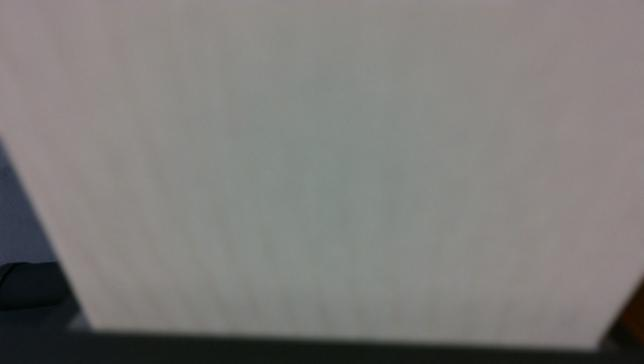

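move(joints={"torso_squat_rad":1.0,"torso_shift_rad":0.4,"torso_pitch_rad":0.95,"head_tilt_rad":0.15}, min_time_s=2.5)

move(target={"side":"right","x":0.475,"y":0.01,"z":0.53,"quat_wxyz":[0.5,0.5,-0.5,0.5]}, min_time_s=2, cameras=["head_camera","left_wrist_camera"])

Scene clock: 210.43 s.
Joint torques (N m): left_arm=[19.44 2.72 2.46 3.69 -0.04 0.08 -0.07] | right_arm=[-17.08 -2.77 -12.26 -15.21 -4.59 7.12 -0.67]
External joint torques (N m): left_arm=[-1.57 -0.8 0.57 0.04 -0.05 -0.29 -0.08] | right_arm=[-8 5.79 -5.74 -9.2 -3.75 5.6 -0.72]
Wrist force (N): left_arm=[2.9 0.8 -8.0] | right_arm=[-28.7 -3.2 0.2]
Wrist torque (N m): left_arm=[-0.29 0.31 0.08] | right_arm=[-0.46 1.45 0.41]
Wrist force, peak (N): left_arm=[2.1 -0.3 -8.6] | right_arm=[-29.6 -3.0 -0.2]
move: done
base_odometry: x=+0.508 y=-0.226 heading=+0.000
lidar_m: 0.26 0.27 0.37 1.55 2.21 1.57 1.50 1.56 2.09 4.71 0.40 0.29
base_status: not commanded
joint_positions: torso_squat_rad=+1.000 torso_shift_rad=+0.400 torso_pitch_rad=+0.951 torso_yaw_rad=+0.000 left_shoulder_pitch_rad=+0.900 left_shoulder_roll_rad=+0.400 left_shoulder_yaw_rad=-0.043 left_elbow_rad=-1.650 left_forearm_roll_rad=-0.014 left_wrist_pitch_rad=+0.002 left_hand_roll_rad=+0.027 left_gripper_m=+0.099 right_shoulder_pitch_rad=-1.168 right_shoulder_roll_rad=-1.107 right_shoulder_yaw_rad=+1.024 right_elbow_rad=-1.668 right_forearm_roll_rad=-3.081 right_wrist_pitch_rad=+0.733 right_hand_roll_rad=+2.331 right_gripper_m=+0.074 head_pan_rad=+0.000 head_tilt_rad=+0.150
joint_status: all done
wheel_motors_off: 0
motor_effort: left_wheel=-1(2) right_wheel=+1(3)
chest: x=+0.1712 y=+0.0001 z=+0.8087 quat_wxyz=(+0.889, +0.000, +0.458, +0.000)
left_hand: x=-0.1403 y=+0.4079 z=+0.4502 quat_wxyz=(+0.980, +0.090, +0.105, -0.145)
right_hand: x=+0.4693 y=-0.0062 z=+0.5231 quat_wxyz=(+0.540, +0.533, -0.460, +0.462)
pictures: none

Scene clock: 212.77 s.
Joint torques (N m): left_arm=[19.62 2.93 2.66 3.68 -0.11 0.08 0.05] | right_arm=[-17.87 -1.24 -13.51 -16.52 -4.04 6.82 -0.19]
External joint torques (N m): left_arm=[-1.4 -0.59 0.77 0.03 -0.12 -0.29 0.03] | right_arm=[-8.3 6.77 -6.84 -10.31 -3.18 5.37 -0.24]
Wrist force (N): left_arm=[2.9 0.2 -7.7] | right_arm=[-28.7 0.7 -0.1]
Wrist torque (N m): left_arm=[-0.21 0.40 0.06] | right_arm=[-0.17 1.56 0.21]
Wrist force, peak (N): left_arm=[1.9 0.1 -8.3] | right_arm=[-29.2 -2.1 0.1]
move: done
base_odometry: x=+0.508 y=-0.226 heading=+0.000
lidar_m: 0.26 0.27 0.38 1.56 2.20 1.57 1.49 1.55 2.08 4.72 0.41 0.28
base_status: not commanded
joint_positions: torso_squat_rad=+1.000 torso_shift_rad=+0.400 torso_pitch_rad=+0.951 torso_yaw_rad=+0.000 left_shoulder_pitch_rad=+0.900 left_shoulder_roll_rad=+0.400 left_shoulder_yaw_rad=-0.043 left_elbow_rad=-1.650 left_forearm_roll_rad=-0.014 left_wrist_pitch_rad=+0.002 left_hand_roll_rad=+0.027 left_gripper_m=+0.099 right_shoulder_pitch_rad=-1.185 right_shoulder_roll_rad=-1.073 right_shoulder_yaw_rad=+1.004 right_elbow_rad=-1.669 right_forearm_roll_rad=-3.035 right_wrist_pitch_rad=+0.704 right_hand_roll_rad=+2.421 right_gripper_m=+0.074 head_pan_rad=+0.000 head_tilt_rad=+0.150
joint_status: all done
wheel_motors_off: 0
motor_effort: left_wheel=+0(2) right_wheel=+2(4)
chest: x=+0.1712 y=+0.0001 z=+0.8087 quat_wxyz=(+0.889, +0.000, +0.458, +0.000)
left_hand: x=-0.1403 y=+0.4079 z=+0.4502 quat_wxyz=(+0.980, +0.090, +0.105, -0.145)
right_hand: x=+0.4747 y=+0.0080 z=+0.5282 quat_wxyz=(+0.503, +0.500, -0.497, +0.500)
right_hand_status: reached (checked arc that bows 1 mm and turns the hand up to 8 deg, planned for 2.0 s): 3 mm and 0.5 deg off.
head_camera: T_world_to_cam=[[-0.01352, -0.99951, -0.02837, 0.02954], [-0.86409, 0.02596, -0.50267, 0.80723], [0.50316, 0.01772, -0.86401, 0.55423]] pos_world=[0.41905, -0.00125, 0.88548]
left_wrist_camera: T_world_to_cam=[[0.94213, -0.23698, -0.23715, 0.335], [-0.15919, -0.93874, 0.30565, 0.25206], [-0.29505, -0.25021, -0.92214, 0.54829]] pos_world=[-0.11371, 0.4532, 0.50799]

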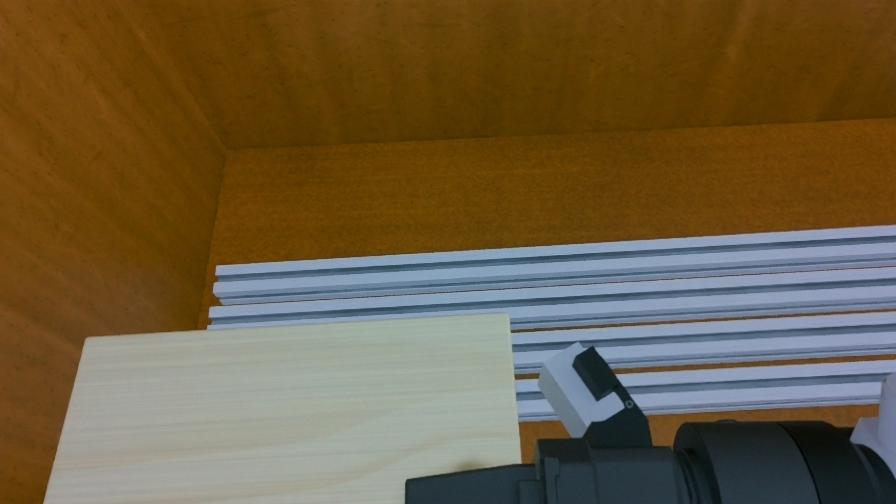

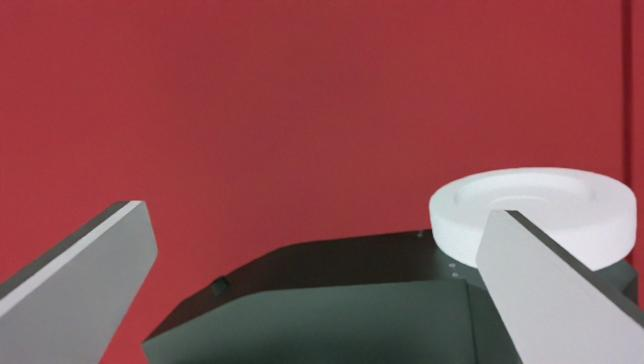

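move(target={"side":"right","x":0.473,"y":0.025,"z":0.455,"quat_wxyz":[0.579,0.406,-0.406,0.579]}, min_time_s=2.5, cameras=["head_camera"])

Scene clock: 218.03 s.
Joint torques (N m): left_arm=[19.72 2.7 2.6 3.67 -0.09 0 0.05] | right_arm=[-19.41 -0.24 -11.36 -15.83 -2.66 5.18 -0.6]
External joint torques (N m): left_arm=[-1.3 -0.81 0.7 0.02 -0.1 -0.37 0.04] | right_arm=[-8.49 6.93 -4.48 -9.98 -2.15 4.12 -0.65]
Wrist force (N): left_arm=[2.1 0.2 -7.4] | right_arm=[-26.8 0.9 -9.2]
Wrist torque (N m): left_arm=[-0.22 0.27 0.07] | right_arm=[-0.31 1.43 0.39]
Wrist force, peak (N): left_arm=[2.2 -0.7 -8.6] | right_arm=[-29.0 0.6 -5.0]
move: done
base_odometry: x=+0.508 y=-0.226 heading=+0.000
lidar_m: 0.26 0.28 0.38 1.56 2.22 1.58 1.50 1.57 2.09 4.73 0.40 0.29
base_status: not commanded
joint_positions: torso_squat_rad=+1.000 torso_shift_rad=+0.400 torso_pitch_rad=+0.951 torso_yaw_rad=+0.000 left_shoulder_pitch_rad=+0.900 left_shoulder_roll_rad=+0.400 left_shoulder_yaw_rad=-0.043 left_elbow_rad=-1.650 left_forearm_roll_rad=-0.014 left_wrist_pitch_rad=+0.002 left_hand_roll_rad=+0.027 left_gripper_m=+0.099 right_shoulder_pitch_rad=-1.366 right_shoulder_roll_rad=-1.066 right_shoulder_yaw_rad=+1.239 right_elbow_rad=-1.684 right_forearm_roll_rad=-2.835 right_wrist_pitch_rad=+0.357 right_hand_roll_rad=+2.216 right_gripper_m=+0.074 head_pan_rad=+0.000 head_tilt_rad=+0.150
joint_status: all done
wheel_motors_off: 0
motor_effort: left_wheel=+0(1) right_wheel=+2(3)
chest: x=+0.1712 y=+0.0001 z=+0.8087 quat_wxyz=(+0.889, +0.000, +0.458, +0.000)
left_hand: x=-0.1403 y=+0.4079 z=+0.4502 quat_wxyz=(+0.980, +0.090, +0.105, -0.145)
right_hand: x=+0.4732 y=+0.0229 z=+0.4529 quat_wxyz=(+0.581, +0.404, -0.406, +0.579)
right_hand_status: reached (checked arc that bows 6 mm and turns the hand up to 19 deg, planned for 2.5 s): 3 mm and 0.3 deg off.
head_camera: T_world_to_cam=[[-0.01352, -0.99951, -0.02837, 0.02954], [-0.86409, 0.02596, -0.50267, 0.80728], [0.50316, 0.01772, -0.86401, 0.55432]] pos_world=[0.41905, -0.00125, 0.88558]

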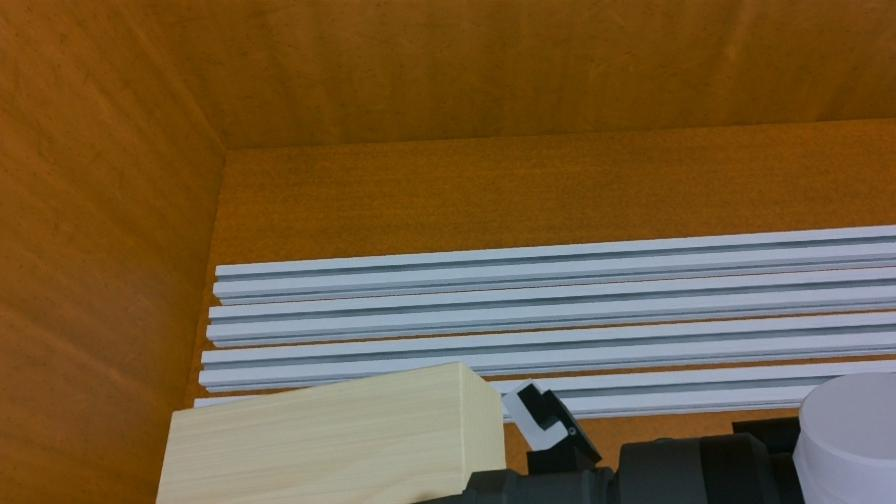

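move(target={"side":"right","x":0.471,"y":0.025,"z":0.408,"quat_wxyz":[0.579,0.406,-0.406,0.579]}, min_time_s=1.5, cameras=[])

move(target={"side":"right","x":0.471,"y":0.025,"z":0.395,"quat_wxyz":[0.579,0.406,-0.406,0.579]}, min_time_s=1.5, cameras=["head_camera"])

Scene clock: 222.87 s.
Joint torques (N m): left_arm=[19.5 2.96 2.72 3.64 -0.07 0.12 0.07] | right_arm=[-15.48 0.97 -12.08 -15.09 -3.46 6.51 -0.2]
External joint torques (N m): left_arm=[-1.51 -0.56 0.82 -0.01 -0.08 -0.25 0.05] | right_arm=[-4.8 7.38 -5.97 -9.41 -2.86 5.32 -0.25]
Wrist force (N): left_arm=[2.4 -0.5 -7.3] | right_arm=[-27.0 -1.4 -9.2]
Wrist torque (N m): left_arm=[-0.10 0.25 0.07] | right_arm=[-0.68 1.52 0.33]
Wrist force, peak (N): left_arm=[2.4 0.0 -8.7] | right_arm=[-27.9 -0.7 -9.2]
move: done
base_odometry: x=+0.508 y=-0.226 heading=+0.000
lidar_m: 0.26 0.27 0.38 1.56 2.21 1.57 1.50 1.56 2.08 4.71 0.41 0.29
base_status: not commanded
joint_positions: torso_squat_rad=+1.000 torso_shift_rad=+0.400 torso_pitch_rad=+0.951 torso_yaw_rad=+0.000 left_shoulder_pitch_rad=+0.900 left_shoulder_roll_rad=+0.400 left_shoulder_yaw_rad=-0.043 left_elbow_rad=-1.650 left_forearm_roll_rad=-0.014 left_wrist_pitch_rad=+0.002 left_hand_roll_rad=+0.027 left_gripper_m=+0.099 right_shoulder_pitch_rad=-1.314 right_shoulder_roll_rad=-0.941 right_shoulder_yaw_rad=+1.217 right_elbow_rad=-1.466 right_forearm_roll_rad=-2.841 right_wrist_pitch_rad=+0.461 right_hand_roll_rad=+2.312 right_gripper_m=+0.074 head_pan_rad=+0.000 head_tilt_rad=+0.150
joint_status: all done
wheel_motors_off: 0
motor_effort: left_wheel=-1(2) right_wheel=+1(3)
chest: x=+0.1712 y=+0.0001 z=+0.8087 quat_wxyz=(+0.889, +0.000, +0.458, +0.000)
left_hand: x=-0.1403 y=+0.4079 z=+0.4502 quat_wxyz=(+0.980, +0.090, +0.105, -0.145)
right_hand: x=+0.4708 y=+0.0230 z=+0.4064 quat_wxyz=(+0.582, +0.403, -0.404, +0.580)
right_hand_status: reached (checked arc that bows 7 mm and turns the hand up to 1 deg, planned for 1.5 s): 3 mm and 0.5 deg off.

Scene clock: 224.70 s.
Joint torques (N m): left_arm=[19.68 2.57 2.74 3.73 -0.06 0.08 -0.06] | right_arm=[-0.96 23.11 -11.85 -13.91 -3.7 6.07 -0.11]
External joint torques (N m): left_arm=[-1.32 -0.92 0.86 0.12 -0.07 -0.28 -0.08] | right_arm=[9.8 29.45 -5.91 -8.42 -3.07 4.86 -0.16]
Wrist force (N): left_arm=[2.5 0.5 -7.3] | right_arm=[-27.0 1.1 -9.1]
Wrist torque (N m): left_arm=[-0.27 0.30 0.09] | right_arm=[-0.29 1.39 0.17]
Wrist force, peak (N): left_arm=[2.8 -0.1 -8.1] | right_arm=[-27.5 0.7 -9.6]
move: done
base_odometry: x=+0.508 y=-0.226 heading=+0.001
lidar_m: 0.26 0.28 0.38 1.58 2.21 1.58 1.49 1.57 2.08 4.71 0.41 0.28
base_status: not commanded
joint_positions: torso_squat_rad=+1.000 torso_shift_rad=+0.399 torso_pitch_rad=+0.948 torso_yaw_rad=-0.001 left_shoulder_pitch_rad=+0.900 left_shoulder_roll_rad=+0.400 left_shoulder_yaw_rad=-0.043 left_elbow_rad=-1.650 left_forearm_roll_rad=-0.014 left_wrist_pitch_rad=+0.002 left_hand_roll_rad=+0.027 left_gripper_m=+0.099 right_shoulder_pitch_rad=-1.307 right_shoulder_roll_rad=-0.909 right_shoulder_yaw_rad=+1.209 right_elbow_rad=-1.395 right_forearm_roll_rad=-2.842 right_wrist_pitch_rad=+0.497 right_hand_roll_rad=+2.338 right_gripper_m=+0.074 head_pan_rad=+0.000 head_tilt_rad=+0.150
joint_status: all done
wheel_motors_off: 0
motor_effort: left_wheel=-2(3) right_wheel=-12(14)
chest: x=+0.1704 y=+0.0007 z=+0.8094 quat_wxyz=(+0.890, -0.001, +0.456, +0.000)
left_hand: x=-0.1403 y=+0.4078 z=+0.4493 quat_wxyz=(+0.980, +0.089, +0.104, -0.144)
right_hand: x=+0.4733 y=+0.0208 z=+0.3955 quat_wxyz=(+0.581, +0.399, -0.404, +0.582)
right_hand_status: reached (checked arc that bows 2 mm and turns the hand up to 0 deg, planned for 1.5 s): 5 mm and 1.0 deg off.
head_camera: T_world_to_cam=[[-0.01314, -0.99956, -0.02651, 0.02856], [-0.86274, 0.02474, -0.50504, 0.80855], [0.50547, 0.01624, -0.86269, 0.55392]] pos_world=[0.41795, -0.00045, 0.88697]

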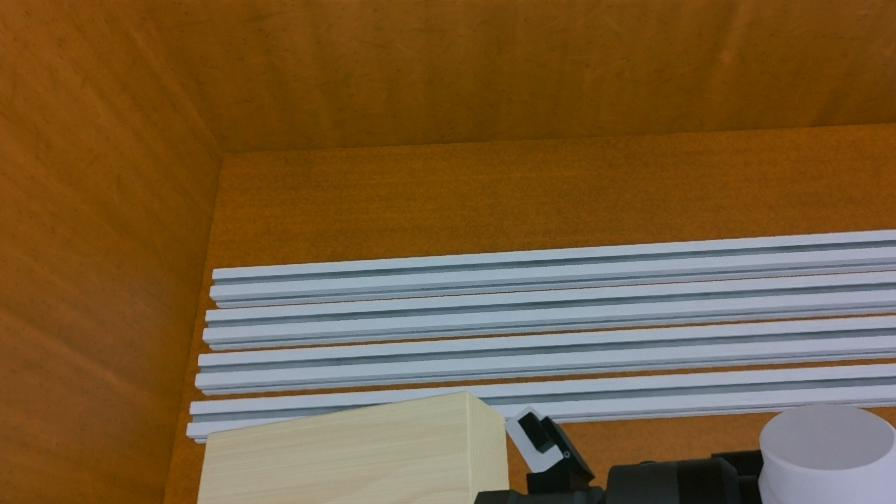

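move(target={"side":"right","x":0.465,"y":0.025,"z":0.43,"quat_wxyz":[0.579,0.406,-0.406,0.579]})

move(joints={"torso_squat_rad":0.86})

move(target={"side":"right","x":0.471,"y":0.025,"z":0.42,"quat_wxyz":[0.579,0.406,-0.406,0.579]}, min_time_s=2)

move(target={"side":"right","x":0.471,"y":0.025,"z":0.400,"quat_wxyz":[0.579,0.406,-0.406,0.579]}, min_time_s=1, cameras=["head_camera"])

Scene clock: 236.60 s.
Joint torques (N m): left_arm=[19.34 2.52 2.78 3.57 -0.08 0.03 0.06] | right_arm=[-13 -0.42 -7.78 -17.64 -2.94 7.35 -0.71]
External joint torques (N m): left_arm=[-1.67 -1 0.88 -0.08 -0.09 -0.34 0.04] | right_arm=[-2.52 6.3 -1.43 -11.73 -2.39 6.21 -0.76]
Wrist force (N): left_arm=[2.5 -0.3 -7.3] | right_arm=[-26.4 -6.6 -8.6]
Wrist torque (N m): left_arm=[-0.15 0.27 0.07] | right_arm=[-0.36 1.49 0.56]
Wrist force, peak (N): left_arm=[2.3 0.4 -8.9] | right_arm=[-31.3 -16.5 -12.5]
move: done
base_odometry: x=+0.508 y=-0.226 heading=+0.000
lidar_m: 0.26 0.29 0.39 1.58 2.22 1.57 1.49 1.56 2.08 4.72 0.40 0.28
base_status: not commanded
joint_positions: torso_squat_rad=+1.000 torso_shift_rad=+0.400 torso_pitch_rad=+0.951 torso_yaw_rad=+0.000 left_shoulder_pitch_rad=+0.900 left_shoulder_roll_rad=+0.400 left_shoulder_yaw_rad=-0.043 left_elbow_rad=-1.650 left_forearm_roll_rad=-0.014 left_wrist_pitch_rad=+0.002 left_hand_roll_rad=+0.027 left_gripper_m=+0.099 right_shoulder_pitch_rad=-1.317 right_shoulder_roll_rad=-0.999 right_shoulder_yaw_rad=+1.222 right_elbow_rad=-1.582 right_forearm_roll_rad=-2.838 right_wrist_pitch_rad=+0.406 right_hand_roll_rad=+2.281 right_gripper_m=+0.074 head_pan_rad=+0.000 head_tilt_rad=+0.150
joint_status: all done
wheel_motors_off: 0
motor_effort: left_wheel=-3(10) right_wheel=-1(14)
chest: x=+0.1712 y=+0.0001 z=+0.8087 quat_wxyz=(+0.889, +0.000, +0.458, +0.000)
left_hand: x=-0.1403 y=+0.4079 z=+0.4501 quat_wxyz=(+0.980, +0.090, +0.105, -0.145)
right_hand: x=+0.4657 y=+0.0234 z=+0.4269 quat_wxyz=(+0.581, +0.405, -0.405, +0.578)
right_hand_status: reached (checked arc that bows 5 mm and turns the hand up to 2 deg, planned for 0.5 s): 4 mm and 0.2 deg off.
pictures: none

Scene clock: 237.87 s.
Joint torques (N m): left_arm=[19.41 2.59 2.68 3.65 0 0.01 0.02] | right_arm=[-16.27 -0.23 -11.42 -15.51 -3.01 5.69 -0.48]
External joint torques (N m): left_arm=[-1.6 -0.93 0.79 0 -0.01 -0.36 0] | right_arm=[-5.81 6.48 -5.08 -9.6 -2.45 4.53 -0.53]
Wrist force (N): left_arm=[2.4 0.0 -7.8] | right_arm=[-27.0 1.0 -9.3]
Wrist torque (N m): left_arm=[-0.19 0.25 0.05] | right_arm=[-0.27 1.40 0.38]
Wrist force, peak (N): left_arm=[2.9 0.0 -8.4] | right_arm=[-29.0 -3.7 -10.3]
move: done
base_odometry: x=+0.508 y=-0.226 heading=+0.000
lidar_m: 0.26 0.27 0.38 1.57 2.21 1.57 1.49 1.56 2.09 4.71 0.41 0.28
base_status: not commanded
joint_positions: torso_squat_rad=+0.860 torso_shift_rad=+0.400 torso_pitch_rad=+0.951 torso_yaw_rad=+0.000 left_shoulder_pitch_rad=+0.900 left_shoulder_roll_rad=+0.400 left_shoulder_yaw_rad=-0.043 left_elbow_rad=-1.650 left_forearm_roll_rad=-0.014 left_wrist_pitch_rad=+0.002 left_hand_roll_rad=+0.027 left_gripper_m=+0.099 right_shoulder_pitch_rad=-1.317 right_shoulder_roll_rad=-0.999 right_shoulder_yaw_rad=+1.223 right_elbow_rad=-1.582 right_forearm_roll_rad=-2.838 right_wrist_pitch_rad=+0.406 right_hand_roll_rad=+2.281 right_gripper_m=+0.074 head_pan_rad=+0.000 head_tilt_rad=+0.150
joint_status: all done
wheel_motors_off: 0
motor_effort: left_wheel=-2(3) right_wheel=+1(4)
chest: x=+0.2018 y=+0.0001 z=+0.8809 quat_wxyz=(+0.889, +0.000, +0.458, +0.000)
left_hand: x=-0.1097 y=+0.4080 z=+0.5224 quat_wxyz=(+0.980, +0.090, +0.106, -0.145)
right_hand: x=+0.4954 y=+0.0234 z=+0.4988 quat_wxyz=(+0.581, +0.406, -0.405, +0.578)
pictures: none

Scene clock: 240.20 s.
Joint torques (N m): left_arm=[19.42 2.99 2.37 3.61 -0.08 -0.01 0.05] | right_arm=[-12.05 2.22 -8.91 -13.11 -3.21 6.08 -0.47]
External joint torques (N m): left_arm=[-1.59 -0.53 0.47 -0.04 -0.09 -0.38 0.04] | right_arm=[-2.91 7.07 -4.42 -7.7 -2.57 4.68 -0.52]
Wrist force (N): left_arm=[2.3 0.5 -7.3] | right_arm=[-23.8 0.4 -6.2]
Wrist torque (N m): left_arm=[-0.25 0.25 0.01] | right_arm=[-0.58 1.01 0.38]
Wrist force, peak (N): left_arm=[2.9 0.7 -8.5] | right_arm=[-27.5 0.6 -9.4]
move: done
base_odometry: x=+0.508 y=-0.226 heading=+0.000
lidar_m: 0.27 0.29 0.38 1.57 2.22 1.57 1.50 1.56 2.09 4.72 0.41 0.29
base_status: not commanded
joint_positions: torso_squat_rad=+0.860 torso_shift_rad=+0.400 torso_pitch_rad=+0.951 torso_yaw_rad=+0.000 left_shoulder_pitch_rad=+0.900 left_shoulder_roll_rad=+0.400 left_shoulder_yaw_rad=-0.043 left_elbow_rad=-1.650 left_forearm_roll_rad=-0.014 left_wrist_pitch_rad=+0.002 left_hand_roll_rad=+0.027 left_gripper_m=+0.099 right_shoulder_pitch_rad=-1.216 right_shoulder_roll_rad=-0.771 right_shoulder_yaw_rad=+1.184 right_elbow_rad=-1.194 right_forearm_roll_rad=-2.858 right_wrist_pitch_rad=+0.587 right_hand_roll_rad=+2.488 right_gripper_m=+0.074 head_pan_rad=+0.000 head_tilt_rad=+0.150
joint_status: all done
wheel_motors_off: 0
motor_effort: left_wheel=-2(3) right_wheel=+1(3)
chest: x=+0.2018 y=+0.0001 z=+0.8810 quat_wxyz=(+0.889, +0.000, +0.458, +0.000)
left_hand: x=-0.1097 y=+0.4080 z=+0.5224 quat_wxyz=(+0.980, +0.090, +0.105, -0.145)
right_hand: x=+0.4708 y=+0.0232 z=+0.4189 quat_wxyz=(+0.581, +0.403, -0.404, +0.580)
right_hand_status: reached (checked arc that bows 15 mm and turns the hand up to 2 deg, planned for 2.0 s): 2 mm and 0.5 deg off.
pictures: none

Scene clock: 241.53 s.
Joint torques (N m): left_arm=[19.41 2.85 2.62 3.74 -0.17 0.15 -0.01] | right_arm=[-15.41 3.75 -8.39 -13.89 -3.51 7.54 -0.32]
External joint torques (N m): left_arm=[-1.61 -0.67 0.73 0.09 -0.18 -0.22 -0.02] | right_arm=[-6.21 8 -4.41 -8.96 -2.84 6.09 -0.37]
Wrist force (N): left_arm=[2.6 0.3 -7.5] | right_arm=[-27.1 -2.2 -8.3]
Wrist torque (N m): left_arm=[-0.28 0.32 0.05] | right_arm=[-0.12 1.48 0.25]
Wrist force, peak (N): left_arm=[2.1 0.5 -8.3] | right_arm=[-27.8 0.1 -8.6]
move: done
base_odometry: x=+0.508 y=-0.226 heading=+0.000
lidar_m: 0.26 0.26 0.38 1.56 2.22 1.58 1.49 1.57 2.08 4.72 0.40 0.28
base_status: not commanded
joint_positions: torso_squat_rad=+0.860 torso_shift_rad=+0.400 torso_pitch_rad=+0.951 torso_yaw_rad=+0.000 left_shoulder_pitch_rad=+0.900 left_shoulder_roll_rad=+0.400 left_shoulder_yaw_rad=-0.043 left_elbow_rad=-1.650 left_forearm_roll_rad=-0.014 left_wrist_pitch_rad=+0.002 left_hand_roll_rad=+0.027 left_gripper_m=+0.099 right_shoulder_pitch_rad=-1.219 right_shoulder_roll_rad=-0.691 right_shoulder_yaw_rad=+1.173 right_elbow_rad=-1.029 right_forearm_roll_rad=-2.864 right_wrist_pitch_rad=+0.673 right_hand_roll_rad=+2.532 right_gripper_m=+0.074 head_pan_rad=+0.000 head_tilt_rad=+0.150
joint_status: all done
wheel_motors_off: 0
motor_effort: left_wheel=-3(3) right_wheel=+2(4)
chest: x=+0.2018 y=+0.0001 z=+0.8810 quat_wxyz=(+0.889, +0.000, +0.458, +0.000)
left_hand: x=-0.1097 y=+0.4080 z=+0.5224 quat_wxyz=(+0.980, +0.090, +0.105, -0.145)
right_hand: x=+0.4706 y=+0.0228 z=+0.3982 quat_wxyz=(+0.581, +0.404, -0.404, +0.580)
right_hand_status: reached (checked arc that bows 5 mm and turns the hand up to 1 deg, planned for 1.0 s): 3 mm and 0.4 deg off.
head_camera: T_world_to_cam=[[-0.01352, -0.99951, -0.02838, 0.03201], [-0.86402, 0.02596, -0.50279, 0.87006], [0.50328, 0.01772, -0.86394, 0.60132]] pos_world=[0.44955, -0.00125, 0.95788]

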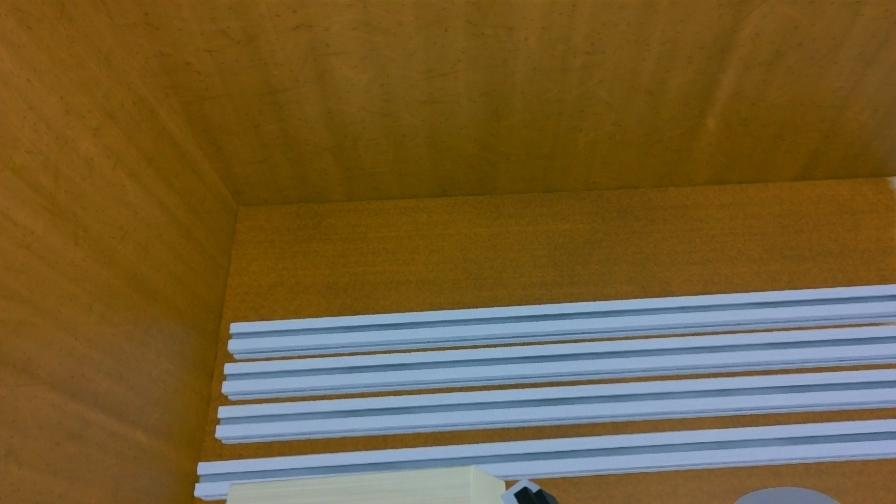

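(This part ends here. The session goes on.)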